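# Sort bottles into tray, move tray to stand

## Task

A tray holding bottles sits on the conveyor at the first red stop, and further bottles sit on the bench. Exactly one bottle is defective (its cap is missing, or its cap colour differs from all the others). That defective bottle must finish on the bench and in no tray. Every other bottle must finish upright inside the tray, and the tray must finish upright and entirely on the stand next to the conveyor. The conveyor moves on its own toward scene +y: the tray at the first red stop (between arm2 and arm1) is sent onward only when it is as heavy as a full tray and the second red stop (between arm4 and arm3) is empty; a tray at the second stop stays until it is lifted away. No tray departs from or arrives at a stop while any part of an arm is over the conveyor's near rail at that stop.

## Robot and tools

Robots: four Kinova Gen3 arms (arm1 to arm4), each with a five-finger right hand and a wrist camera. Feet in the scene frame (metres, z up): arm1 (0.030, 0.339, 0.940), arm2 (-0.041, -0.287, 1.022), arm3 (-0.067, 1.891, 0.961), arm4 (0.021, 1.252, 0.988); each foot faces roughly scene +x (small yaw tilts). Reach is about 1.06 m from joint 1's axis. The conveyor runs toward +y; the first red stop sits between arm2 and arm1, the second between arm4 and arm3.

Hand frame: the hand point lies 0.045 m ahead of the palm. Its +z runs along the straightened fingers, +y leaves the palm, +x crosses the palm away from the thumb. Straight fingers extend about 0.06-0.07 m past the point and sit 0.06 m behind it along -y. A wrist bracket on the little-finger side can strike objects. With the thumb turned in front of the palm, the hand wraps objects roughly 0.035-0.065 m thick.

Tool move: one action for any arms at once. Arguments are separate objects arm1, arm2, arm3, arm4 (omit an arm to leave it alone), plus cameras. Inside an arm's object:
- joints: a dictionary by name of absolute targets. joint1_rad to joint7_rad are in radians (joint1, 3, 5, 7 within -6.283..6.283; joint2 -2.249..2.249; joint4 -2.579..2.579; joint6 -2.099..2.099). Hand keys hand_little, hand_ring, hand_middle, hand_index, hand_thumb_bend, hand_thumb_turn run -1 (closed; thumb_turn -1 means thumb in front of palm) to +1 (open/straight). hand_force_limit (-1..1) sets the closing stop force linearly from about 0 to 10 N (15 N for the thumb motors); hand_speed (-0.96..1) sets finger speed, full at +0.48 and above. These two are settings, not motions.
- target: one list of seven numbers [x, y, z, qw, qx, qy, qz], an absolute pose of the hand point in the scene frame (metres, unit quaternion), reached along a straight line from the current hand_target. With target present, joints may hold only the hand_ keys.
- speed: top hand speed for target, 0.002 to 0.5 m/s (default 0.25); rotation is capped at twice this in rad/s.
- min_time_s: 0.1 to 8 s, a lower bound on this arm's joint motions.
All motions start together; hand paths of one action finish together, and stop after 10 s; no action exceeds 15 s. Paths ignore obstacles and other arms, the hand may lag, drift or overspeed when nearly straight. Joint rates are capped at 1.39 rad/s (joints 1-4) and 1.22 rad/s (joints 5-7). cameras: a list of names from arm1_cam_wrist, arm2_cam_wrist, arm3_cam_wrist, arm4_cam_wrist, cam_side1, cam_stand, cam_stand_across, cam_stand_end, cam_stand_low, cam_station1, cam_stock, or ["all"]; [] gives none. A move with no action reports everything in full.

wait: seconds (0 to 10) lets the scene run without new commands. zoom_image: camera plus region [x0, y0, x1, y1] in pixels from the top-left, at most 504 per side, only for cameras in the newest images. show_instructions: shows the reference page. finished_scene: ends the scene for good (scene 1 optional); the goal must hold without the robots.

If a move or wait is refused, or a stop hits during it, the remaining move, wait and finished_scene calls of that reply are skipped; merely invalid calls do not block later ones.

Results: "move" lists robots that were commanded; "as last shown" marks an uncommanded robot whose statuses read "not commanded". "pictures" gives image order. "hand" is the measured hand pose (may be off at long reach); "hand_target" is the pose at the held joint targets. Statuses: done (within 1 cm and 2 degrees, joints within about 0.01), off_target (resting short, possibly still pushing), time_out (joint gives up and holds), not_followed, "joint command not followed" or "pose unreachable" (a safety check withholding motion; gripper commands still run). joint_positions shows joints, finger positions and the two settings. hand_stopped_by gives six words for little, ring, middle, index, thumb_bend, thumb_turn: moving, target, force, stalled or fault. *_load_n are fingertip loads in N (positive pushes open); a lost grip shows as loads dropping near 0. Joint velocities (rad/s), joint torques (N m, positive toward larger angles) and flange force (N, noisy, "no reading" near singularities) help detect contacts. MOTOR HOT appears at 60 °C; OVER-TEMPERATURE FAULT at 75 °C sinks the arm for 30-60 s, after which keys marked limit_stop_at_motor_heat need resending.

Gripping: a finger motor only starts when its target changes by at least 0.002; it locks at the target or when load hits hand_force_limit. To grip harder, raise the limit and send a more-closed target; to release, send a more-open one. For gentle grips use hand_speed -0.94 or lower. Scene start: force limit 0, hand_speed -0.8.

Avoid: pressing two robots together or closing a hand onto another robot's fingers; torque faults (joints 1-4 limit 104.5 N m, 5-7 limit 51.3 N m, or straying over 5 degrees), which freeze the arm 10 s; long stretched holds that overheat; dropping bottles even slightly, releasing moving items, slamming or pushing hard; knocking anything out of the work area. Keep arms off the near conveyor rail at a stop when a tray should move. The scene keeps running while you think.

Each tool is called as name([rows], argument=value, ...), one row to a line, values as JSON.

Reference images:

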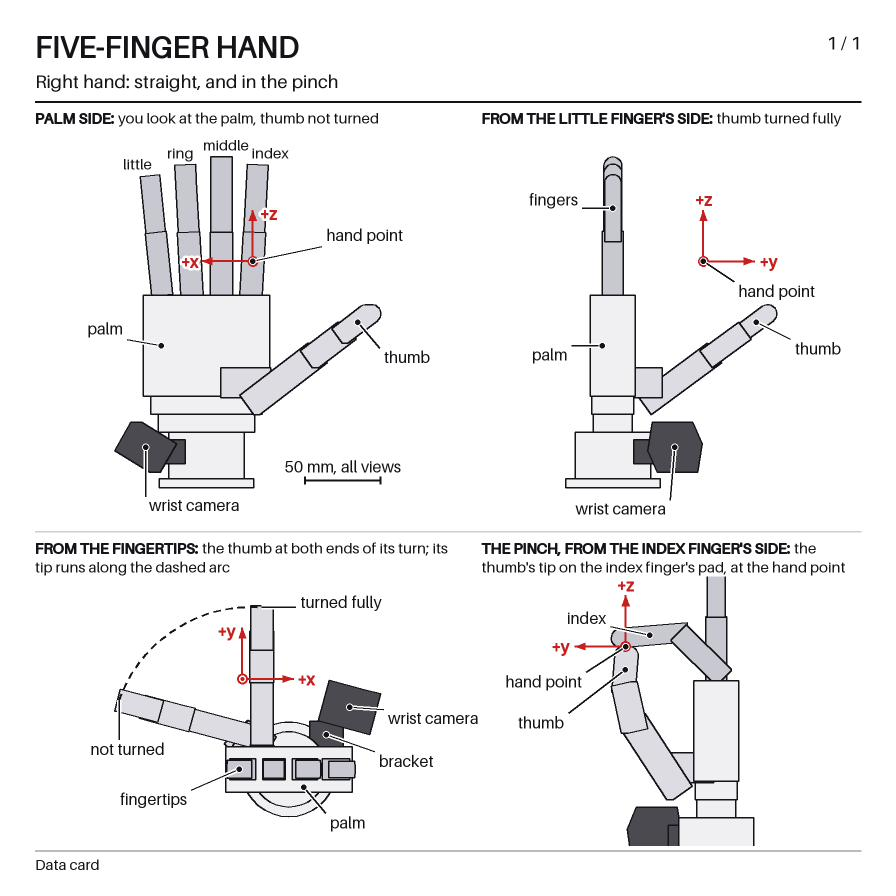

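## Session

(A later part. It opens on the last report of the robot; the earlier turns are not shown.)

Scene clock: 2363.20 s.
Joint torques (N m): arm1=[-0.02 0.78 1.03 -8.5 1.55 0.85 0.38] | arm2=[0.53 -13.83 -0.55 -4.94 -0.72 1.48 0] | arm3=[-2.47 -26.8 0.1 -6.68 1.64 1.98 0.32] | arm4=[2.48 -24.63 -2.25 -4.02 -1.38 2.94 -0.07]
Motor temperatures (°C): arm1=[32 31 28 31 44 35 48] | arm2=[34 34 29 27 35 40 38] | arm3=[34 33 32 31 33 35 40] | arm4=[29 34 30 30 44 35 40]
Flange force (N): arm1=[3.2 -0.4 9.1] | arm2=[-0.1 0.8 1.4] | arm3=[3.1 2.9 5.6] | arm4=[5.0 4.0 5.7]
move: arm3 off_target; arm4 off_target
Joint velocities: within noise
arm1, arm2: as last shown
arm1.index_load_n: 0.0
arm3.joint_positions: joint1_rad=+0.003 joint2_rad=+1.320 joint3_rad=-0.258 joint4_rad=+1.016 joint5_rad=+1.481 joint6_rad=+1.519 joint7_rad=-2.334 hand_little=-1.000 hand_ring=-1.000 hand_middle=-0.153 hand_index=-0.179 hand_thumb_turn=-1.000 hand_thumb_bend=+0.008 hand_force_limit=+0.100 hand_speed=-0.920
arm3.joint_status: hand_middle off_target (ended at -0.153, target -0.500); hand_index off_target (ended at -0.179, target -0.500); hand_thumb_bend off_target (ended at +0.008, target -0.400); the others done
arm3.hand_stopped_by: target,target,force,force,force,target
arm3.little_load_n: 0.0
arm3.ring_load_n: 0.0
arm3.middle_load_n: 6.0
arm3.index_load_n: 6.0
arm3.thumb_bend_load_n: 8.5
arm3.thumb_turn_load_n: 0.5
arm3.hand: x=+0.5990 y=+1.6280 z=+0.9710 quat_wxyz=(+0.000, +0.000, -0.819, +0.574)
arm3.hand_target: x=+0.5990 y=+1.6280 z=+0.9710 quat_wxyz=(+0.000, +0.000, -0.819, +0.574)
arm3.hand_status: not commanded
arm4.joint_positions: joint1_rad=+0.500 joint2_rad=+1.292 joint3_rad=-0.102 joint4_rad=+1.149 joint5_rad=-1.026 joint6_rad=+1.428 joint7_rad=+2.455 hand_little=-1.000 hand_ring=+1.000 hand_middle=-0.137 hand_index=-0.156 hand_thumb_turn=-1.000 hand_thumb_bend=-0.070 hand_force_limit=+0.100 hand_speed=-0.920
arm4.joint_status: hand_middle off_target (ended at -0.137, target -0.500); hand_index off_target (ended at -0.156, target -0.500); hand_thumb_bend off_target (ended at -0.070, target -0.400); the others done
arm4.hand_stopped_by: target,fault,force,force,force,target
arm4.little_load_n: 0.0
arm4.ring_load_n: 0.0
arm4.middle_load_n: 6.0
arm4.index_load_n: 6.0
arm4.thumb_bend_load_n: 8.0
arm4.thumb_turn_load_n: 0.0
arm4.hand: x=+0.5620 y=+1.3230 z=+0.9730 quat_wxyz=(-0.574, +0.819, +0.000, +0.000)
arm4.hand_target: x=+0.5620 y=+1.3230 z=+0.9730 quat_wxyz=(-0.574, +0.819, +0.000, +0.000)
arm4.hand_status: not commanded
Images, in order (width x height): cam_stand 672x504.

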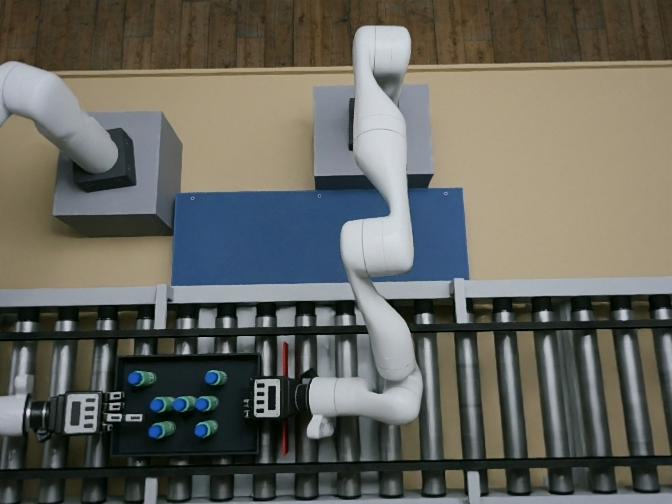

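move(arm4={"target": [0.562, 1.323, 0.985, -0.5736, 0.8192, 0.0, 0.0], "speed": 0.03}, arm3={"target": [0.599, 1.628, 0.983, 0.0, 0.0, 0.8192, -0.5736], "speed": 0.03}, cameras=["cam_stand", "cam_stand_across", "cam_stand_end"])

zoom_image(camera="cam_stand_across", region=[220, 80, 620, 200])

Scene clock: 2376.10 s.
Joint torques (N m): arm1=[0.01 0.83 1.06 -8.56 1.58 0.76 0.37] | arm2=[0.4 -13.77 -0.56 -4.92 -0.72 1.49 0] | arm3=[-3.51 -29.87 0.38 -8.11 2.77 2.2 0.09] | arm4=[2.35 -25.66 -3.01 -4.43 -2.1 3.41 -0.17]
Motor temperatures (°C): arm1=[32 31 28 31 44 35 48] | arm2=[34 34 29 27 35 40 38] | arm3=[34 33 32 31 33 35 40] | arm4=[29 35 30 30 44 35 40]
Flange force (N): arm1=[3.4 -0.4 9.1] | arm2=[-0.4 0.8 1.3] | arm3=[4.3 6.4 7.9] | arm4=[4.2 6.1 6.2]
move: arm3 done; arm4 done
Joint velocities: within noise
arm1, arm2: as last shown
arm2.little_load_n: 0.5
arm3.joint_positions: joint1_rad=+0.004 joint2_rad=+1.297 joint3_rad=-0.260 joint4_rad=+1.027 joint5_rad=+1.478 joint6_rad=+1.523 joint7_rad=-2.323 hand_little=-1.000 hand_ring=-1.000 hand_middle=-0.153 hand_index=-0.179 hand_thumb_turn=-1.000 hand_thumb_bend=+0.008 hand_force_limit=+0.100 hand_speed=-0.920
arm3.joint_status: not commanded
arm3.hand_stopped_by: target,target,force,force,force,target
arm3.little_load_n: 0.0
arm3.ring_load_n: 0.5
arm3.middle_load_n: 6.5
arm3.index_load_n: 6.0
arm3.thumb_bend_load_n: 8.0
arm3.thumb_turn_load_n: 0.0
arm3.hand: x=+0.5990 y=+1.6280 z=+0.9830 quat_wxyz=(+0.000, +0.000, -0.819, +0.574)
arm3.hand_target: x=+0.5990 y=+1.6280 z=+0.9830 quat_wxyz=(+0.000, +0.000, -0.819, +0.574)
arm3.hand_status: done (0.000 m and 0.0 deg from the pose sent, 0.012 m and 0.0 deg at the start)
arm4.joint_positions: joint1_rad=+0.500 joint2_rad=+1.268 joint3_rad=-0.103 joint4_rad=+1.162 joint5_rad=-1.026 joint6_rad=+1.433 joint7_rad=+2.445 hand_little=-1.000 hand_ring=+1.000 hand_middle=-0.137 hand_index=-0.156 hand_thumb_turn=-1.000 hand_thumb_bend=-0.070 hand_force_limit=+0.100 hand_speed=-0.920
arm4.joint_status: not commanded
arm4.hand_stopped_by: target,fault,force,force,force,target
arm4.little_load_n: 0.0
arm4.ring_load_n: 0.0
arm4.middle_load_n: 6.0
arm4.index_load_n: 6.0
arm4.thumb_bend_load_n: 8.0
arm4.thumb_turn_load_n: 1.0
arm4.hand: x=+0.5620 y=+1.3230 z=+0.9850 quat_wxyz=(-0.574, +0.819, +0.000, +0.000)
arm4.hand_target: x=+0.5620 y=+1.3230 z=+0.9850 quat_wxyz=(-0.574, +0.819, +0.000, +0.000)
arm4.hand_status: done (0.000 m and 0.0 deg from the pose sent, 0.012 m and 0.0 deg at the start)
Images, in order (width x height): cam_stand 672x504, cam_stand_across 672x504, cam_stand_end 672x504.

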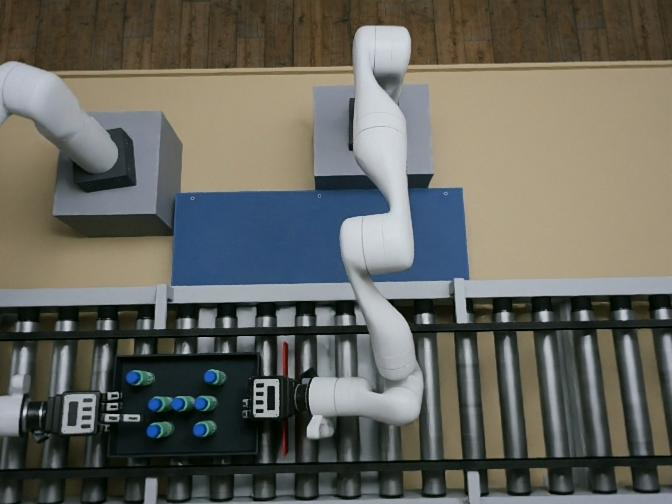

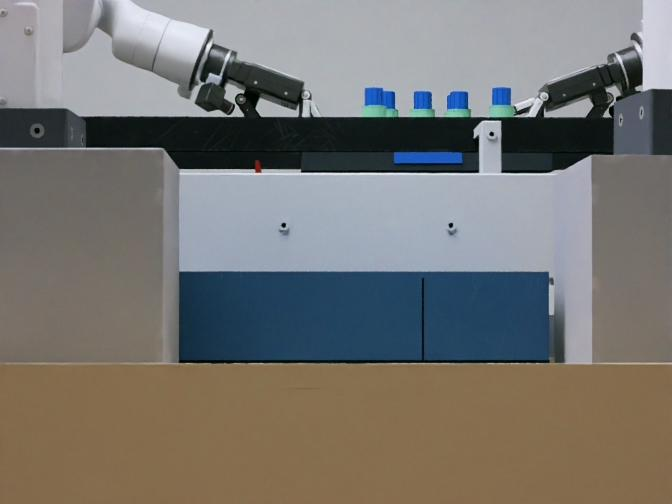

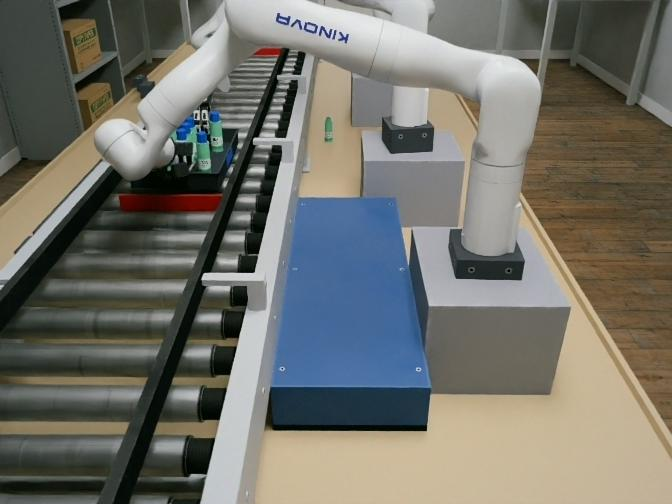

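Scaled by 1.260 from the camera's image (finer frame: 960x720).

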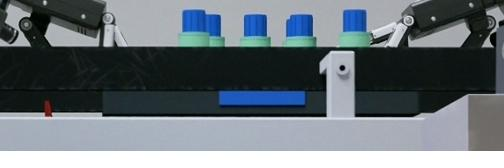

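move(arm4={"target": [0.562, 1.323, 1.023, -0.5736, 0.8192, 0.0, 0.0], "speed": 0.04}, arm3={"target": [0.599, 1.628, 1.021, 0.0, 0.0, 0.8192, -0.5736], "speed": 0.04})

move(arm4={"target": [0.562, 1.323, 1.103, -0.5736, 0.8192, 0.0, 0.0], "speed": 0.05}, arm3={"target": [0.599, 1.628, 1.101, 0.0, 0.0, 0.8192, -0.5736], "speed": 0.05}, cameras=["cam_stand", "cam_stand_across", "cam_stand_end", "cam_stand_low", "arm3_cam_wrist", "arm4_cam_wrist"])

zoom_image(camera="cam_stand_across", region=[220, 0, 640, 190])

Scene clock: 2400.03 s.
Joint torques (N m): arm1=[-0.02 0.87 1.07 -8.48 1.54 0.83 0.39] | arm2=[0.45 -13.83 -0.52 -4.95 -0.74 1.49 -0.01] | arm3=[-3.42 -29.79 0.26 -8.42 2.84 2.16 0.14] | arm4=[2.28 -25.43 -2.9 -4.76 -2.18 3.24 -0.13]
Motor temperatures (°C): arm1=[32 31 28 31 44 35 48] | arm2=[34 34 29 27 35 40 38] | arm3=[34 33 32 31 33 35 40] | arm4=[29 35 30 30 44 35 40]
Flange force (N): arm1=[3.2 -0.2 8.9] | arm2=[-0.3 0.9 1.4] | arm3=[4.5 6.8 8.0] | arm4=[4.4 5.8 5.9]
move: arm3 done; arm4 done
Joint velocities: within noise
arm1, arm2: as last shown
arm2.little_load_n: 0.0
arm3.joint_positions: joint1_rad=+0.009 joint2_rad=+1.229 joint3_rad=-0.266 joint4_rad=+1.052 joint5_rad=+1.467 joint6_rad=+1.538 joint7_rad=-2.282 hand_little=-1.000 hand_ring=-1.000 hand_middle=-0.153 hand_index=-0.179 hand_thumb_turn=-1.000 hand_thumb_bend=+0.008 hand_force_limit=+0.100 hand_speed=-0.920
arm3.joint_status: not commanded
arm3.hand_stopped_by: target,target,force,force,force,target
arm3.little_load_n: 0.0
arm3.ring_load_n: 0.0
arm3.middle_load_n: 6.5
arm3.index_load_n: 6.0
arm3.thumb_bend_load_n: 8.0
arm3.thumb_turn_load_n: 0.0
arm3.hand: x=+0.5990 y=+1.6280 z=+1.0211 quat_wxyz=(+0.000, +0.000, -0.819, +0.574)
arm3.hand_target: x=+0.5990 y=+1.6280 z=+1.0210 quat_wxyz=(+0.000, +0.000, -0.819, +0.574)
arm3.hand_status: done (0.000 m and 0.0 deg from the pose sent, 0.038 m and 0.0 deg at the start)
arm4.joint_positions: joint1_rad=+0.500 joint2_rad=+1.194 joint3_rad=-0.104 joint4_rad=+1.194 joint5_rad=-1.028 joint6_rad=+1.451 joint7_rad=+2.407 hand_little=-1.000 hand_ring=+1.000 hand_middle=-0.137 hand_index=-0.156 hand_thumb_turn=-1.000 hand_thumb_bend=-0.070 hand_force_limit=+0.100 hand_speed=-0.920
arm4.joint_status: not commanded
arm4.hand_stopped_by: target,fault,force,force,force,target
arm4.little_load_n: 0.0
arm4.ring_load_n: 0.0
arm4.middle_load_n: 6.0
arm4.index_load_n: 6.5
arm4.thumb_bend_load_n: 8.5
arm4.thumb_turn_load_n: 1.0
arm4.hand: x=+0.5620 y=+1.3230 z=+1.0231 quat_wxyz=(-0.574, +0.819, +0.000, +0.000)
arm4.hand_target: x=+0.5620 y=+1.3230 z=+1.0230 quat_wxyz=(-0.574, +0.819, +0.000, +0.000)
arm4.hand_status: done (0.000 m and 0.0 deg from the pose sent, 0.038 m and 0.0 deg at the start)
pictures: none

Scene clock: 2402.13 s.
Joint torques (N m): arm1=[-0.12 0.78 1.06 -8.46 1.61 0.77 0.4] | arm2=[0.5 -13.85 -0.54 -4.91 -0.73 1.49 -0.01] | arm3=[-3.77 -29.25 -0.16 -9.08 3.03 1.69 0.15] | arm4=[2.64 -25 -2.46 -5.54 -2.39 2.97 -0.15]
Motor temperatures (°C): arm1=[32 31 28 31 44 35 48] | arm2=[34 34 29 27 35 40 38] | arm3=[34 33 32 31 33 35 40] | arm4=[29 35 30 30 44 35 40]
Flange force (N): arm1=[2.9 0.1 8.4] | arm2=[-0.1 0.9 1.3] | arm3=[4.9 7.0 8.5] | arm4=[5.1 5.4 6.2]
move: arm3 done; arm4 done
Joint velocities: within noise
arm1, arm2: as last shown
arm2.little_load_n: 0.5
arm3.joint_positions: joint1_rad=+0.015 joint2_rad=+1.099 joint3_rad=-0.278 joint4_rad=+1.065 joint5_rad=+1.444 joint6_rad=+1.574 joint7_rad=-2.171 hand_little=-1.000 hand_ring=-1.000 hand_middle=-0.153 hand_index=-0.179 hand_thumb_turn=-1.000 hand_thumb_bend=+0.008 hand_force_limit=+0.100 hand_speed=-0.920
arm3.joint_status: not commanded
arm3.hand_stopped_by: target,target,force,force,force,target
arm3.little_load_n: 0.0
arm3.ring_load_n: 0.0
arm3.middle_load_n: 6.5
arm3.index_load_n: 6.0
arm3.thumb_bend_load_n: 8.0
arm3.thumb_turn_load_n: 0.0
arm3.hand: x=+0.5990 y=+1.6280 z=+1.1011 quat_wxyz=(+0.000, +0.000, -0.819, +0.574)
arm3.hand_target: x=+0.5990 y=+1.6280 z=+1.1010 quat_wxyz=(+0.000, +0.000, -0.819, +0.574)
arm3.hand_status: done (0.000 m and 0.0 deg from the pose sent, 0.080 m and 0.0 deg at the start)
arm4.joint_positions: joint1_rad=+0.500 joint2_rad=+1.052 joint3_rad=-0.105 joint4_rad=+1.221 joint5_rad=-1.032 joint6_rad=+1.504 joint7_rad=+2.306 hand_little=-1.000 hand_ring=+1.000 hand_middle=-0.137 hand_index=-0.156 hand_thumb_turn=-1.000 hand_thumb_bend=-0.070 hand_force_limit=+0.100 hand_speed=-0.920
arm4.joint_status: not commanded
arm4.hand_stopped_by: target,fault,force,force,force,target
arm4.little_load_n: 0.0
arm4.ring_load_n: 0.0
arm4.middle_load_n: 6.0
arm4.index_load_n: 6.0
arm4.thumb_bend_load_n: 8.5
arm4.thumb_turn_load_n: 1.0
arm4.hand: x=+0.5620 y=+1.3230 z=+1.1031 quat_wxyz=(-0.574, +0.819, +0.000, +0.000)
arm4.hand_target: x=+0.5620 y=+1.3230 z=+1.1030 quat_wxyz=(-0.574, +0.819, +0.000, +0.000)
arm4.hand_status: done (0.000 m and 0.0 deg from the pose sent, 0.080 m and 0.0 deg at the start)
pictures: arm3_cam_wrist, arm4_cam_wrist, cam_stand, cam_stand_across, cam_stand_end, cam_stand_low
Images, in order (width x height): arm3_cam_wrist 672x504, arm4_cam_wrist 672x504, cam_stand 672x504, cam_stand_across 672x504, cam_stand_end 672x504, cam_stand_low 672x504.

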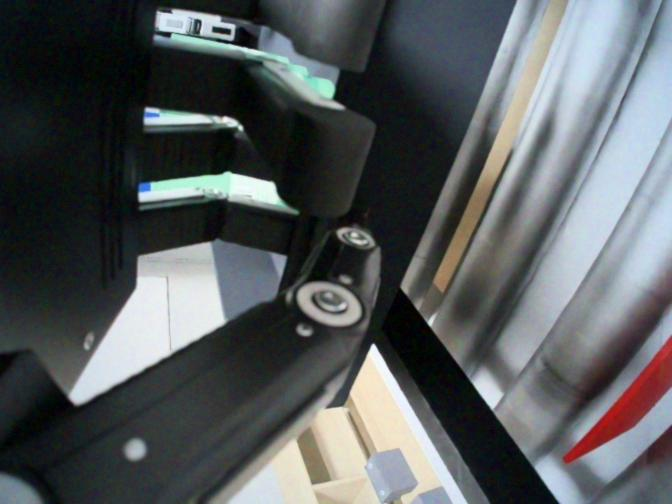

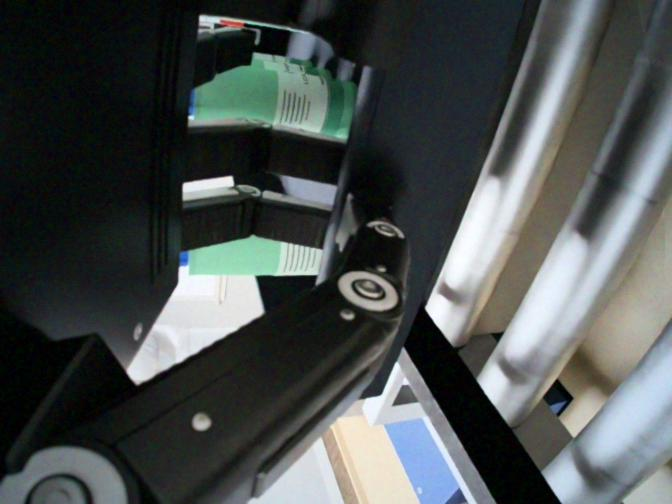

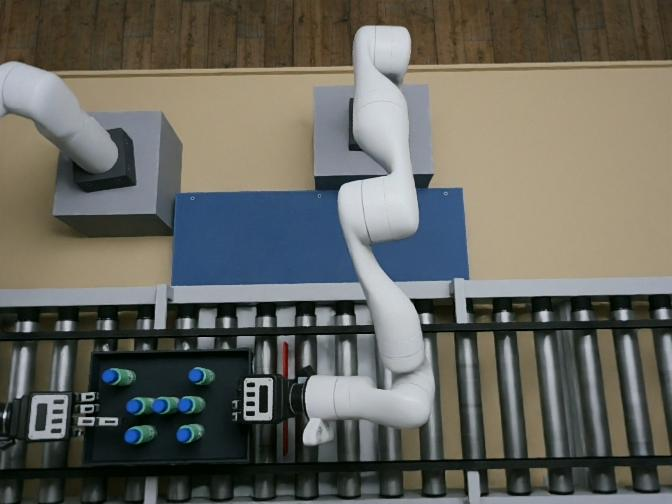

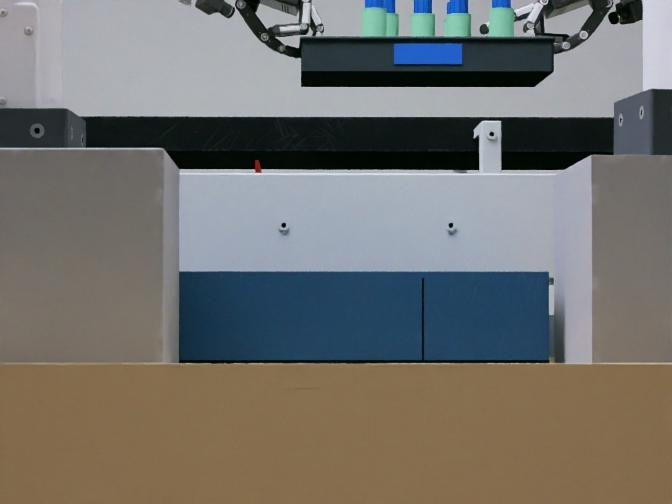

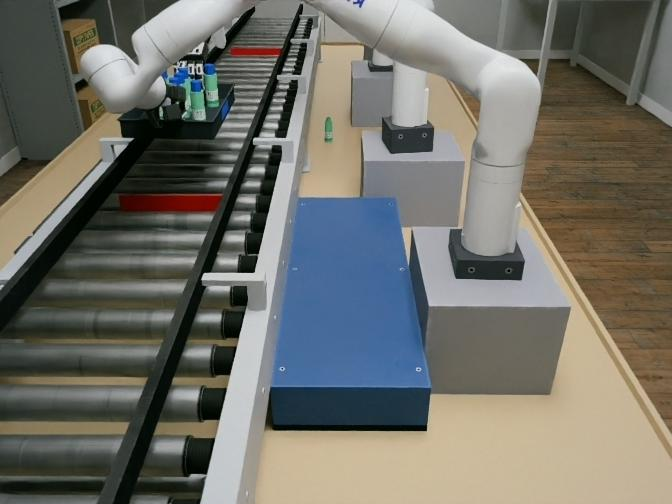

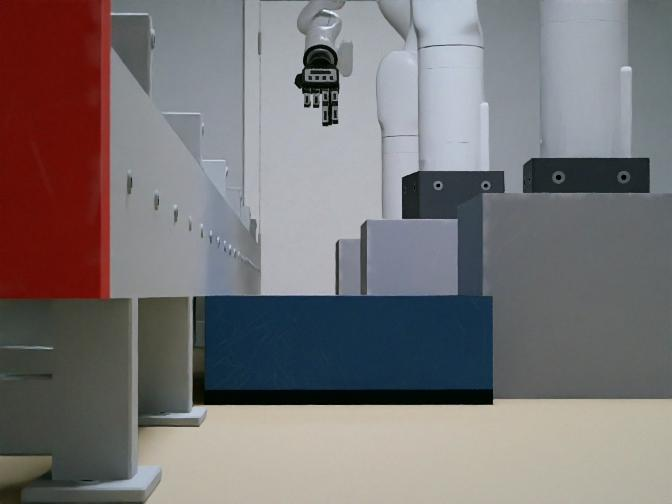

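Scaled by 1.200 from the camera's image (finer frame: 960x720).

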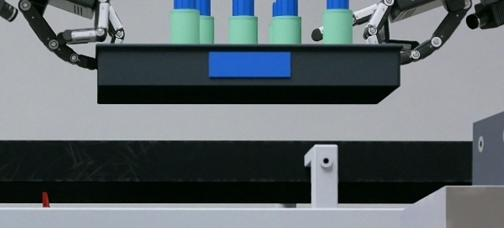

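move(arm3={"target": [0.599, 1.678, 1.101, 0.0, 0.0, 0.8192, -0.5736], "speed": 0.05}, arm4={"target": [0.562, 1.373, 1.103, -0.5736, 0.8192, 0.0, 0.0], "speed": 0.05}, cameras=["cam_stand_across", "cam_stand"])

Scene clock: 2463.90 s.
Joint torques (N m): arm1=[-0.03 0.89 1.1 -8.49 1.55 0.8 0.4] | arm2=[0.47 -13.78 -0.52 -5.02 -0.73 1.48 -0.04] | arm3=[-3.89 -29.13 -0.3 -8.86 2.96 1.64 0.14] | arm4=[2.61 -24.52 -2.73 -5.42 -2.27 2.99 -0.11]
Motor temperatures (°C): arm1=[32 31 28 31 44 35 48] | arm2=[34 34 29 27 35 40 38] | arm3=[34 33 32 31 33 35 40] | arm4=[29 34 30 30 44 36 39]
Flange force (N): arm1=[3.2 0.0 8.7] | arm2=[-0.5 0.8 1.6] | arm3=[4.7 6.8 8.9] | arm4=[5.0 5.0 6.6]
move: arm3 done; arm4 done
Joint velocities: within noise
arm1.joint_positions: joint1_rad=+0.507 joint2_rad=-0.297 joint3_rad=-1.061 joint4_rad=+1.454 joint5_rad=+0.215 joint6_rad=+2.097 joint7_rad=-2.021 hand_little=-1.000 hand_ring=-1.000 hand_middle=+0.350 hand_index=+0.350 hand_thumb_turn=-1.000 hand_thumb_bend=+0.650 hand_force_limit=-0.400 hand_speed=-0.900
arm1.joint_status: not commanded
arm1.hand_stopped_by: target,target,target,target,target,target
arm1.little_load_n: 0.0
arm1.ring_load_n: 0.0
arm1.middle_load_n: 0.0
arm1.index_load_n: 0.0
arm1.thumb_bend_load_n: 0.0
arm1.thumb_turn_load_n: 0.0
arm1.hand: x=+0.2000 y=+0.4500 z=+1.4000 quat_wxyz=(+0.000, +0.000, -0.966, +0.259)
arm1.hand_target: x=+0.2000 y=+0.4500 z=+1.4000 quat_wxyz=(+0.000, +0.000, -0.966, +0.259)
arm1.hand_status: not commanded
arm2.joint_positions: joint1_rad=+0.689 joint2_rad=+0.487 joint3_rad=+0.244 joint4_rad=+1.872 joint5_rad=-0.529 joint6_rad=+1.659 joint7_rad=+2.794 hand_little=-1.000 hand_ring=-1.000 hand_middle=+0.250 hand_index=+0.250 hand_thumb_turn=-1.000 hand_thumb_bend=+0.600 hand_force_limit=-0.400 hand_speed=-0.900
arm2.joint_status: not commanded
arm2.hand_stopped_by: target,target,target,target,target,target
arm2.little_load_n: 0.0
arm2.ring_load_n: 0.0
arm2.middle_load_n: 0.0
arm2.index_load_n: 0.0
arm2.thumb_bend_load_n: 0.0
arm2.thumb_turn_load_n: 0.0
arm2.hand: x=+0.1500 y=-0.4200 z=+1.2200 quat_wxyz=(-0.446, +0.895, +0.000, +0.000)
arm2.hand_target: x=+0.1500 y=-0.4200 z=+1.2200 quat_wxyz=(-0.446, +0.895, +0.000, +0.000)
arm2.hand_status: not commanded
arm3.joint_positions: joint1_rad=-0.059 joint2_rad=+1.108 joint3_rad=-0.293 joint4_rad=+1.045 joint5_rad=+1.414 joint6_rad=+1.644 joint7_rad=-2.189 hand_little=-1.000 hand_ring=-1.000 hand_middle=-0.153 hand_index=-0.179 hand_thumb_turn=-1.000 hand_thumb_bend=+0.008 hand_force_limit=+0.100 hand_speed=-0.920
arm3.joint_status: not commanded
arm3.hand_stopped_by: target,target,force,force,force,target
arm3.little_load_n: 0.0
arm3.ring_load_n: 0.0
arm3.middle_load_n: 6.5
arm3.index_load_n: 6.0
arm3.thumb_bend_load_n: 8.0
arm3.thumb_turn_load_n: 0.0
arm3.hand: x=+0.5990 y=+1.6780 z=+1.1010 quat_wxyz=(+0.000, +0.000, -0.819, +0.574)
arm3.hand_target: x=+0.5990 y=+1.6780 z=+1.1010 quat_wxyz=(+0.000, +0.000, -0.819, +0.574)
arm3.hand_status: done (0.000 m and 0.0 deg from the pose sent, 0.050 m and 0.0 deg at the start)
arm4.joint_positions: joint1_rad=+0.434 joint2_rad=+1.026 joint3_rad=-0.129 joint4_rad=+1.293 joint5_rad=-1.072 joint6_rad=+1.415 joint7_rad=+2.315 hand_little=-1.000 hand_ring=+1.000 hand_middle=-0.137 hand_index=-0.156 hand_thumb_turn=-1.000 hand_thumb_bend=-0.070 hand_force_limit=+0.100 hand_speed=-0.920
arm4.joint_status: not commanded
arm4.hand_stopped_by: target,fault,force,force,force,target
arm4.little_load_n: 0.0
arm4.ring_load_n: 0.0
arm4.middle_load_n: 6.0
arm4.index_load_n: 6.0
arm4.thumb_bend_load_n: 8.5
arm4.thumb_turn_load_n: 1.0
arm4.hand: x=+0.5620 y=+1.3730 z=+1.1030 quat_wxyz=(-0.574, +0.819, +0.000, +0.000)
arm4.hand_target: x=+0.5620 y=+1.3730 z=+1.1030 quat_wxyz=(-0.574, +0.819, +0.000, +0.000)
arm4.hand_status: done (0.000 m and 0.0 deg from the pose sent, 0.050 m and 0.0 deg at the start)
pictures: cam_stand, cam_stand_across
Images, in order (width x height): cam_stand 672x504, cam_stand_across 672x504.

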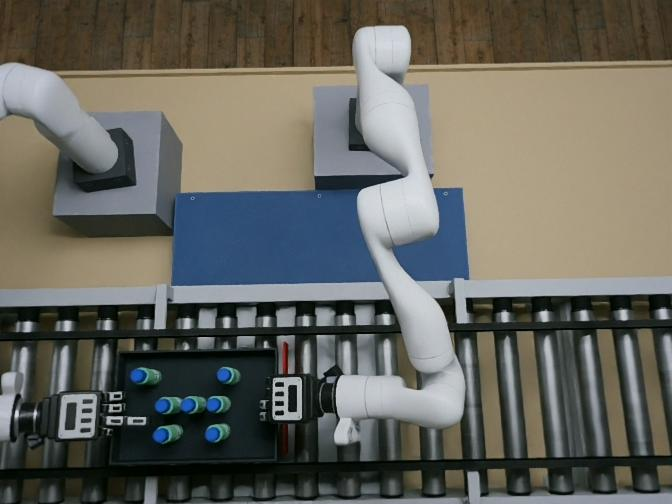

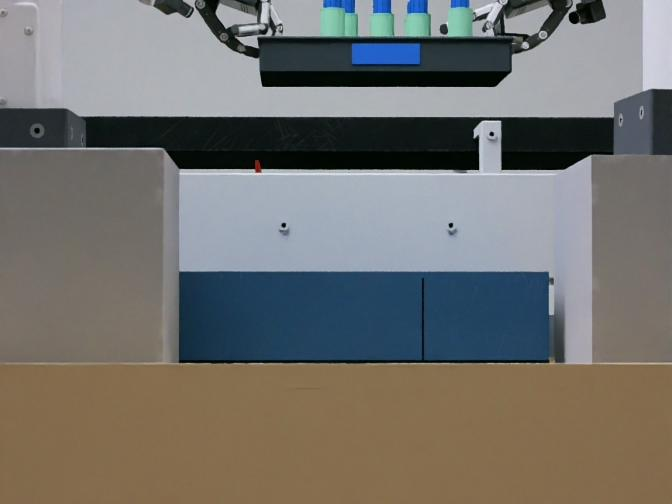

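move(arm3={"target": [0.499, 1.778, 1.101, 0.0, 0.0, 0.8192, -0.5736], "speed": 0.06}, arm4={"target": [0.462, 1.473, 1.103, -0.5736, 0.8192, 0.0, 0.0], "speed": 0.06}, cameras=["cam_stand_across", "cam_stand"])

Scene clock: 2477.20 s.
Joint torques (N m): arm1=[0.03 0.71 1.06 -8.45 1.54 0.81 0.41] | arm2=[0.48 -13.87 -0.52 -4.97 -0.73 1.5 -0.02] | arm3=[-4.5 -25.28 -2.34 -7.18 2.15 2.23 0.17] | arm4=[3.04 -20.46 -2.37 -3.48 -1.37 3.28 -0.12]
Motor temperatures (°C): arm1=[32 31 28 31 44 35 48] | arm2=[34 34 29 27 35 40 38] | arm3=[34 33 32 31 33 35 40] | arm4=[29 35 30 30 44 36 39]
Flange force (N): arm1=[2.9 -0.3 8.7] | arm2=[-0.3 1.0 1.5] | arm3=[4.0 5.8 11.4] | arm4=[4.4 4.4 9.3]
move: arm3 done; arm4 done
Joint velocities: within noise
arm1, arm2: as last shown
arm3.joint_positions: joint1_rad=-0.183 joint2_rad=+0.970 joint3_rad=-0.371 joint4_rad=+1.418 joint5_rad=+1.281 joint6_rad=+1.761 joint7_rad=-2.501 hand_little=-1.000 hand_ring=-1.000 hand_middle=-0.153 hand_index=-0.179 hand_thumb_turn=-1.000 hand_thumb_bend=+0.008 hand_force_limit=+0.100 hand_speed=-0.920
arm3.joint_status: not commanded
arm3.hand_stopped_by: target,target,force,force,force,target
arm3.little_load_n: 0.0
arm3.ring_load_n: 0.0
arm3.middle_load_n: 7.0
arm3.index_load_n: 6.5
arm3.thumb_bend_load_n: 7.5
arm3.thumb_turn_load_n: 0.0
arm3.hand: x=+0.4990 y=+1.7780 z=+1.1010 quat_wxyz=(+0.000, +0.000, -0.819, +0.574)
arm3.hand_target: x=+0.4990 y=+1.7780 z=+1.1010 quat_wxyz=(+0.000, +0.000, -0.819, +0.574)
arm3.hand_status: done (0.000 m and 0.0 deg from the pose sent, 0.141 m and 0.0 deg at the start)
arm4.joint_positions: joint1_rad=+0.353 joint2_rad=+0.864 joint3_rad=-0.221 joint4_rad=+1.768 joint5_rad=-1.232 joint6_rad=+1.150 joint7_rad=+2.564 hand_little=-1.000 hand_ring=+1.000 hand_middle=-0.137 hand_index=-0.156 hand_thumb_turn=-1.000 hand_thumb_bend=-0.070 hand_force_limit=+0.100 hand_speed=-0.920
arm4.joint_status: not commanded
arm4.hand_stopped_by: target,fault,force,force,force,target
arm4.little_load_n: 0.0
arm4.ring_load_n: 0.0
arm4.middle_load_n: 6.0
arm4.index_load_n: 6.5
arm4.thumb_bend_load_n: 8.0
arm4.thumb_turn_load_n: 1.0
arm4.hand: x=+0.4620 y=+1.4730 z=+1.1030 quat_wxyz=(-0.574, +0.819, +0.000, +0.000)
arm4.hand_target: x=+0.4620 y=+1.4730 z=+1.1030 quat_wxyz=(-0.574, +0.819, +0.000, +0.000)
arm4.hand_status: done (0.000 m and 0.0 deg from the pose sent, 0.141 m and 0.0 deg at the start)
pictures: cam_stand, cam_stand_across
Images, in order (width x height): cam_stand 672x504, cam_stand_across 672x504.

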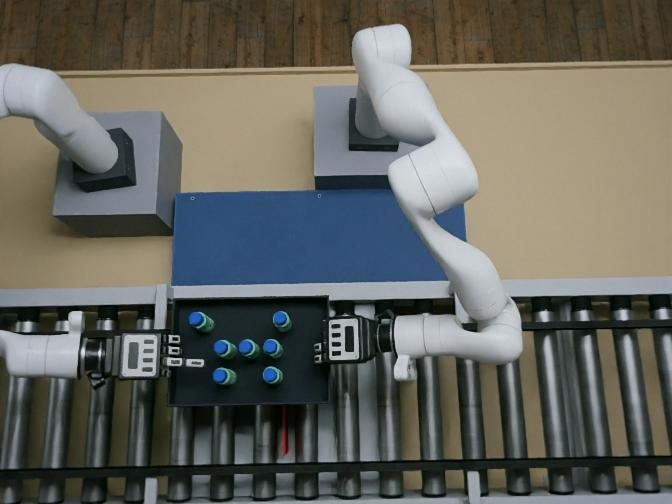

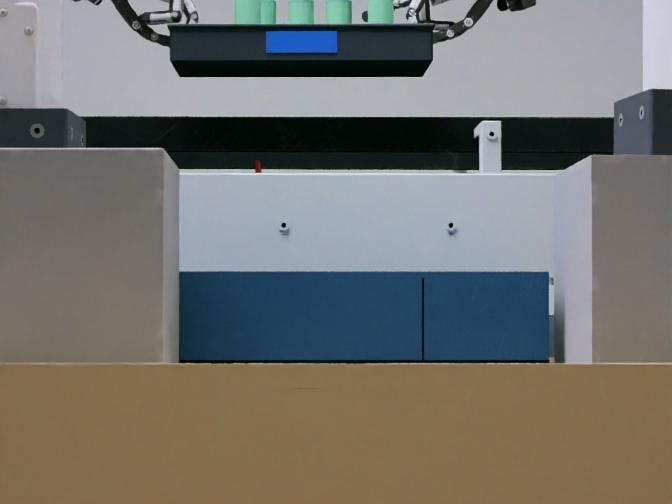

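move(arm3={"target": [0.399, 1.878, 1.101, 0.0, 0.0, 0.8192, -0.5736], "speed": 0.06}, arm4={"target": [0.362, 1.573, 1.103, -0.5736, 0.8192, 0.0, 0.0], "speed": 0.06}, cameras=["cam_stand_across", "cam_stand"])

move(arm3={"target": [0.329, 1.948, 1.101, 0.0, 0.0, 0.8192, -0.5736], "speed": 0.06}, arm4={"target": [0.292, 1.643, 1.103, -0.5736, 0.8192, 0.0, 0.0], "speed": 0.06}, cameras=["cam_stand_across", "cam_stand", "cam_stand_end"])

Scene clock: 2491.47 s.
Joint torques (N m): arm1=[-0.07 1.01 1.07 -8.4 1.54 0.81 0.41] | arm2=[0.49 -13.82 -0.56 -4.95 -0.7 1.5 -0.02] | arm3=[-4.45 -22.56 -3.42 -6.21 1.44 2.51 0.13] | arm4=[2.6 -17.17 -2.74 -1.36 -0.52 3.26 -0.16]
Motor temperatures (°C): arm1=[32 31 28 31 44 35 48] | arm2=[34 34 29 27 35 40 38] | arm3=[34 33 32 31 33 35 40] | arm4=[29 35 30 30 44 36 39]
Flange force (N): arm1=[3.4 -0.2 8.6] | arm2=[-0.2 0.8 1.5] | arm3=[3.1 4.9 13.2] | arm4=[4.1 4.1 10.7]
move: arm3 done; arm4 done
Joint velocities: within noise
arm1, arm2: as last shown
arm2.middle_load_n: -0.5
arm3.joint_positions: joint1_rad=-0.362 joint2_rad=+0.911 joint3_rad=-0.460 joint4_rad=+1.617 joint5_rad=+1.067 joint6_rad=+1.870 joint7_rad=-2.774 hand_little=-1.000 hand_ring=-1.000 hand_middle=-0.152 hand_index=-0.179 hand_thumb_turn=-1.000 hand_thumb_bend=+0.008 hand_force_limit=+0.100 hand_speed=-0.920
arm3.joint_status: not commanded
arm3.hand_stopped_by: target,target,force,force,force,target
arm3.little_load_n: 0.0
arm3.ring_load_n: 0.0
arm3.middle_load_n: 8.0
arm3.index_load_n: 7.0
arm3.thumb_bend_load_n: 7.5
arm3.thumb_turn_load_n: 0.5
arm3.hand: x=+0.3990 y=+1.8781 z=+1.1010 quat_wxyz=(+0.000, +0.000, -0.819, +0.574)
arm3.hand_target: x=+0.3990 y=+1.8780 z=+1.1010 quat_wxyz=(+0.000, +0.000, -0.819, +0.574)
arm3.hand_status: done (0.000 m and 0.0 deg from the pose sent, 0.141 m and 0.0 deg at the start)
arm4.joint_positions: joint1_rad=+0.221 joint2_rad=+0.790 joint3_rad=-0.365 joint4_rad=+2.112 joint5_rad=-1.584 joint6_rad=+0.925 joint7_rad=+2.873 hand_little=-1.000 hand_ring=+1.000 hand_middle=-0.137 hand_index=-0.156 hand_thumb_turn=-1.000 hand_thumb_bend=-0.070 hand_force_limit=+0.100 hand_speed=-0.920
arm4.joint_status: not commanded
arm4.hand_stopped_by: target,fault,force,force,force,target
arm4.little_load_n: 0.0
arm4.ring_load_n: 0.0
arm4.middle_load_n: 7.0
arm4.index_load_n: 7.0
arm4.thumb_bend_load_n: 7.5
arm4.thumb_turn_load_n: 1.0
arm4.hand: x=+0.3620 y=+1.5730 z=+1.1030 quat_wxyz=(-0.574, +0.819, +0.000, +0.000)
arm4.hand_target: x=+0.3620 y=+1.5730 z=+1.1030 quat_wxyz=(-0.574, +0.819, +0.000, +0.000)
arm4.hand_status: done (0.000 m and 0.0 deg from the pose sent, 0.141 m and 0.0 deg at the start)
pictures: cam_stand, cam_stand_across
Images, in order (width x height): cam_stand 672x504, cam_stand_across 672x504.

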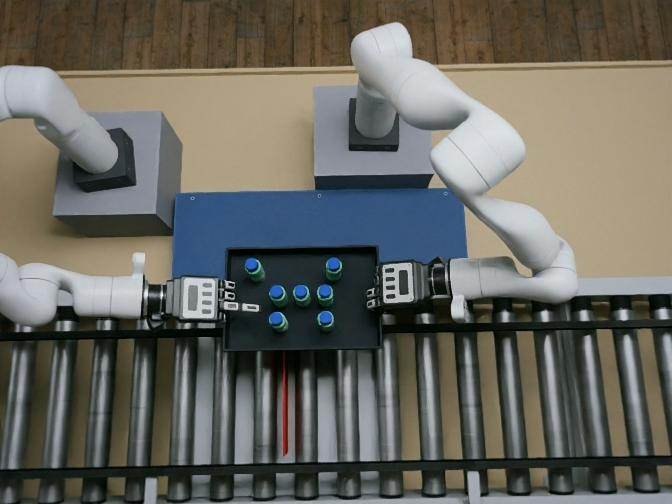

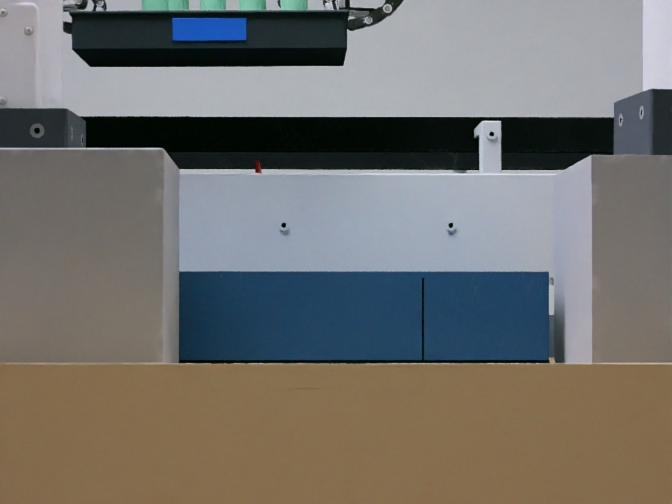

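Scene clock: 2493.63 s.
Joint torques (N m): arm1=[-0.1 0.91 1 -8.49 1.57 0.82 0.43] | arm2=[0.5 -13.78 -0.54 -4.93 -0.72 1.52 -0.01] | arm3=[-3.9 -21.52 -3.61 -6 1 2.57 0.13] | arm4=[2.09 -15.83 -3.42 0.15 0.07 3.2 -0.11]
Motor temperatures (°C): arm1=[32 31 28 31 44 35 48] | arm2=[34 34 29 27 35 40 38] | arm3=[34 33 32 31 33 35 40] | arm4=[29 35 30 30 44 36 39]
Flange force (N): arm1=[3.4 -0.3 9.1] | arm2=[-0.2 0.8 1.5] | arm3=[2.8 4.5 13.7] | arm4=[4.7 3.7 11.5]
move: arm3 done; arm4 done
Joint velocities: within noise
arm1, arm2: as last shown
arm1.thumb_turn_load_n: -0.5
arm2.middle_load_n: 0.0
arm3.joint_positions: joint1_rad=-0.518 joint2_rad=+0.905 joint3_rad=-0.516 joint4_rad=+1.667 joint5_rad=+0.888 joint6_rad=+1.933 joint7_rad=-2.949 hand_little=-1.000 hand_ring=-1.000 hand_middle=-0.152 hand_index=-0.178 hand_thumb_turn=-1.000 hand_thumb_bend=+0.008 hand_force_limit=+0.100 hand_speed=-0.920
arm3.joint_status: not commanded
arm3.hand_stopped_by: target,target,force,force,force,target
arm3.little_load_n: 0.0
arm3.ring_load_n: 0.0
arm3.middle_load_n: 9.0
arm3.index_load_n: 8.0
arm3.thumb_bend_load_n: 6.5
arm3.thumb_turn_load_n: 0.0
arm3.hand: x=+0.3290 y=+1.9480 z=+1.1010 quat_wxyz=(+0.000, +0.000, -0.819, +0.574)
arm3.hand_target: x=+0.3290 y=+1.9480 z=+1.1010 quat_wxyz=(+0.000, +0.000, -0.819, +0.574)
arm3.hand_status: done (0.000 m and 0.0 deg from the pose sent, 0.099 m and 0.0 deg at the start)
arm4.joint_positions: joint1_rad=+0.037 joint2_rad=+0.782 joint3_rad=-0.453 joint4_rad=+2.278 joint5_rad=-1.996 joint6_rad=+0.868 joint7_rad=+3.163 hand_little=-1.000 hand_ring=+1.000 hand_middle=-0.137 hand_index=-0.156 hand_thumb_turn=-1.000 hand_thumb_bend=-0.070 hand_force_limit=+0.100 hand_speed=-0.920
arm4.joint_status: not commanded
arm4.hand_stopped_by: target,fault,force,force,force,target
arm4.little_load_n: 0.0
arm4.ring_load_n: 0.0
arm4.middle_load_n: 7.5
arm4.index_load_n: 7.5
arm4.thumb_bend_load_n: 6.5
arm4.thumb_turn_load_n: 1.0
arm4.hand: x=+0.2920 y=+1.6430 z=+1.1030 quat_wxyz=(-0.574, +0.819, +0.000, +0.000)
arm4.hand_target: x=+0.2920 y=+1.6430 z=+1.1030 quat_wxyz=(-0.574, +0.819, +0.000, +0.000)
arm4.hand_status: done (0.000 m and 0.0 deg from the pose sent, 0.099 m and 0.0 deg at the start)
pictures: cam_stand, cam_stand_across, cam_stand_end
Images, in order (width x height): cam_stand 672x504, cam_stand_across 672x504, cam_stand_end 672x504.

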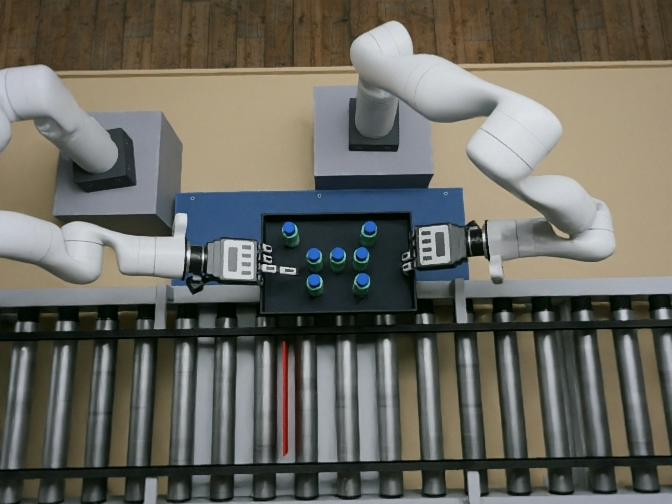

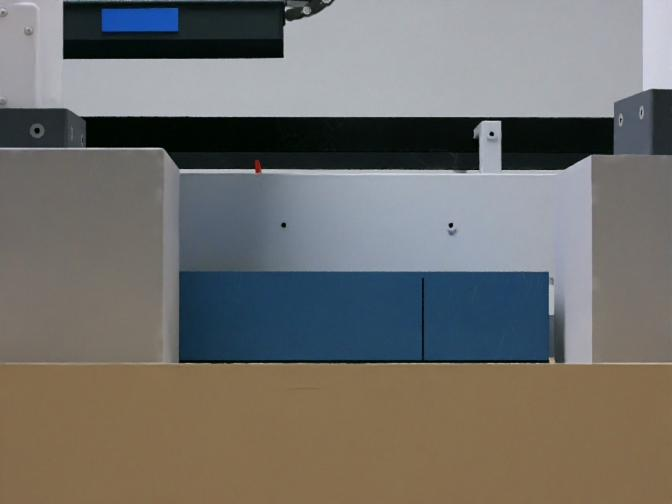

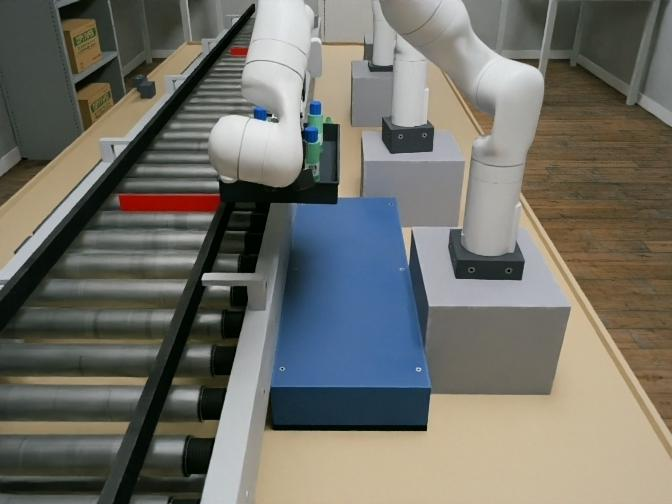

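move(arm3={"target": [0.274, 1.9715, 1.101, 0.0, 0.0, 0.8192, -0.5736], "speed": 0.05}, arm4={"target": [0.237, 1.668, 1.103, -0.5736, 0.8192, 0.0, 0.0], "speed": 0.05}, cameras=["cam_stand_end", "cam_stand", "cam_stand_low"])

Scene clock: 2539.73 s.
Joint torques (N m): arm1=[0.04 0.8 1.08 -8.56 1.59 0.77 0.4] | arm2=[0.5 -13.9 -0.54 -4.94 -0.75 1.51 0.01] | arm3=[-1.32 -19.79 -1.68 -3.69 0.54 3.83 0.14] | arm4=[0.34 -15.29 -4.96 -0.41 0.52 4.06 -0.12]
Motor temperatures (°C): arm1=[32 31 28 31 44 35 48] | arm2=[34 34 29 27 35 40 38] | arm3=[34 33 32 31 33 35 40] | arm4=[29 34 30 29 44 36 39]
Flange force (N): arm1=[3.3 -0.2 9.1] | arm2=[-0.2 1.0 1.4] | arm3=[2.0 6.7 7.7] | arm4=[4.5 5.5 6.2]
move: arm3 done; arm4 done
Joint velocities: within noise
arm1, arm2: as last shown
arm1.little_load_n: 0.5
arm1.thumb_turn_load_n: 0.0
arm2.thumb_bend_load_n: -0.5
arm3.joint_positions: joint1_rad=-0.604 joint2_rad=+0.885 joint3_rad=-0.550 joint4_rad=+1.744 joint5_rad=+0.763 joint6_rad=+1.926 joint7_rad=-3.080 hand_little=-1.000 hand_ring=-1.000 hand_middle=-0.152 hand_index=-0.178 hand_thumb_turn=-1.000 hand_thumb_bend=+0.008 hand_force_limit=+0.100 hand_speed=-0.920
arm3.joint_status: not commanded
arm3.hand_stopped_by: target,target,force,force,force,target
arm3.little_load_n: 0.0
arm3.ring_load_n: 0.0
arm3.middle_load_n: 8.0
arm3.index_load_n: 6.5
arm3.thumb_bend_load_n: 8.5
arm3.thumb_turn_load_n: 0.0
arm3.hand: x=+0.2740 y=+1.9715 z=+1.1010 quat_wxyz=(+0.000, +0.000, -0.819, +0.574)
arm3.hand_target: x=+0.2740 y=+1.9715 z=+1.1010 quat_wxyz=(+0.000, +0.000, -0.819, +0.574)
arm3.hand_status: done (0.000 m and 0.0 deg from the pose sent, 0.060 m and 0.0 deg at the start)
arm4.joint_positions: joint1_rad=-0.111 joint2_rad=+0.779 joint3_rad=-0.470 joint4_rad=+2.403 joint5_rad=-2.272 joint6_rad=+0.939 joint7_rad=+3.360 hand_little=-1.000 hand_ring=+1.000 hand_middle=-0.137 hand_index=-0.156 hand_thumb_turn=-1.000 hand_thumb_bend=-0.070 hand_force_limit=+0.100 hand_speed=-0.920
arm4.joint_status: not commanded
arm4.hand_stopped_by: target,fault,force,force,force,target
arm4.little_load_n: 0.0
arm4.ring_load_n: 0.0
arm4.middle_load_n: 6.5
arm4.index_load_n: 7.0
arm4.thumb_bend_load_n: 7.5
arm4.thumb_turn_load_n: 1.0
arm4.hand: x=+0.2370 y=+1.6680 z=+1.1030 quat_wxyz=(-0.574, +0.819, +0.000, +0.000)
arm4.hand_target: x=+0.2370 y=+1.6680 z=+1.1030 quat_wxyz=(-0.574, +0.819, +0.000, +0.000)
arm4.hand_status: done (0.000 m and 0.0 deg from the pose sent, 0.060 m and 0.0 deg at the start)
pictures: cam_stand, cam_stand_end, cam_stand_low
Images, in order (width x height): cam_stand 672x504, cam_stand_end 672x504, cam_stand_low 672x504.

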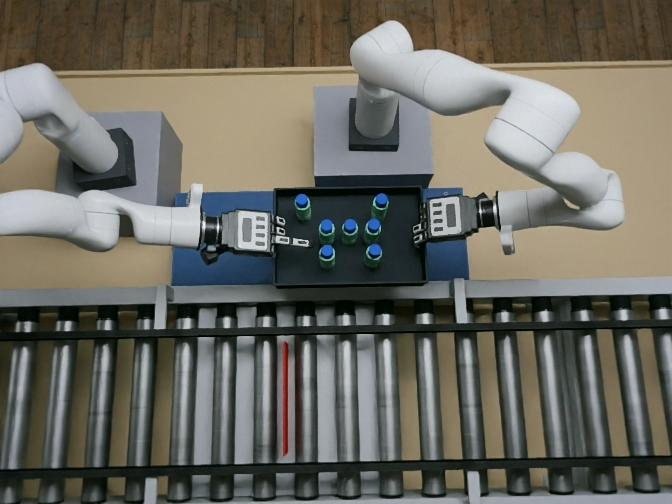

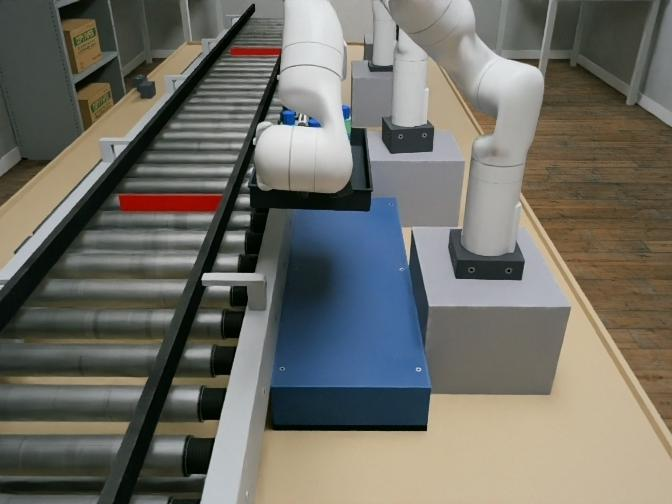

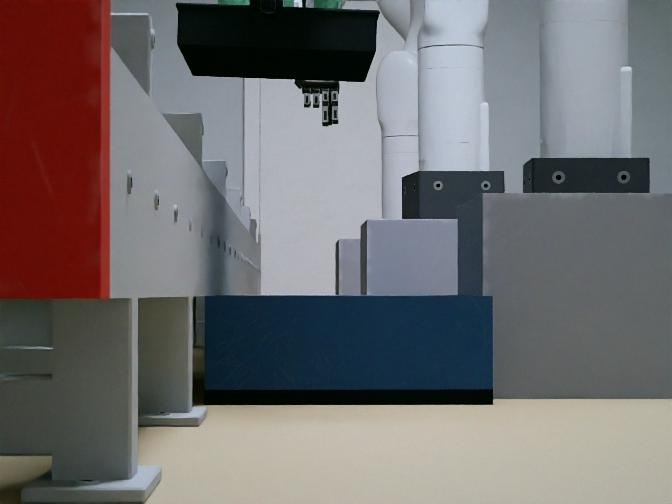

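zoom_image(camera="cam_stand_low", region=[150, 0, 500, 300])

zoom_image(camera="cam_stand_end", region=[220, 90, 460, 260])

Scaled by 1.440 from the camera's image (finer frame: 960x720).

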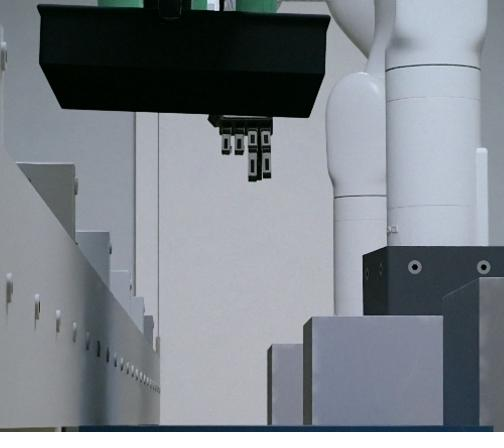

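Scaled by 2.100 from the camera's image (finer frame: 960x720).

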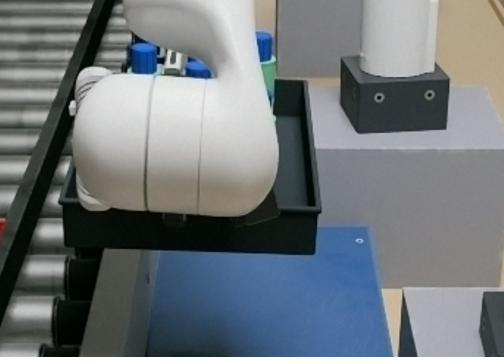

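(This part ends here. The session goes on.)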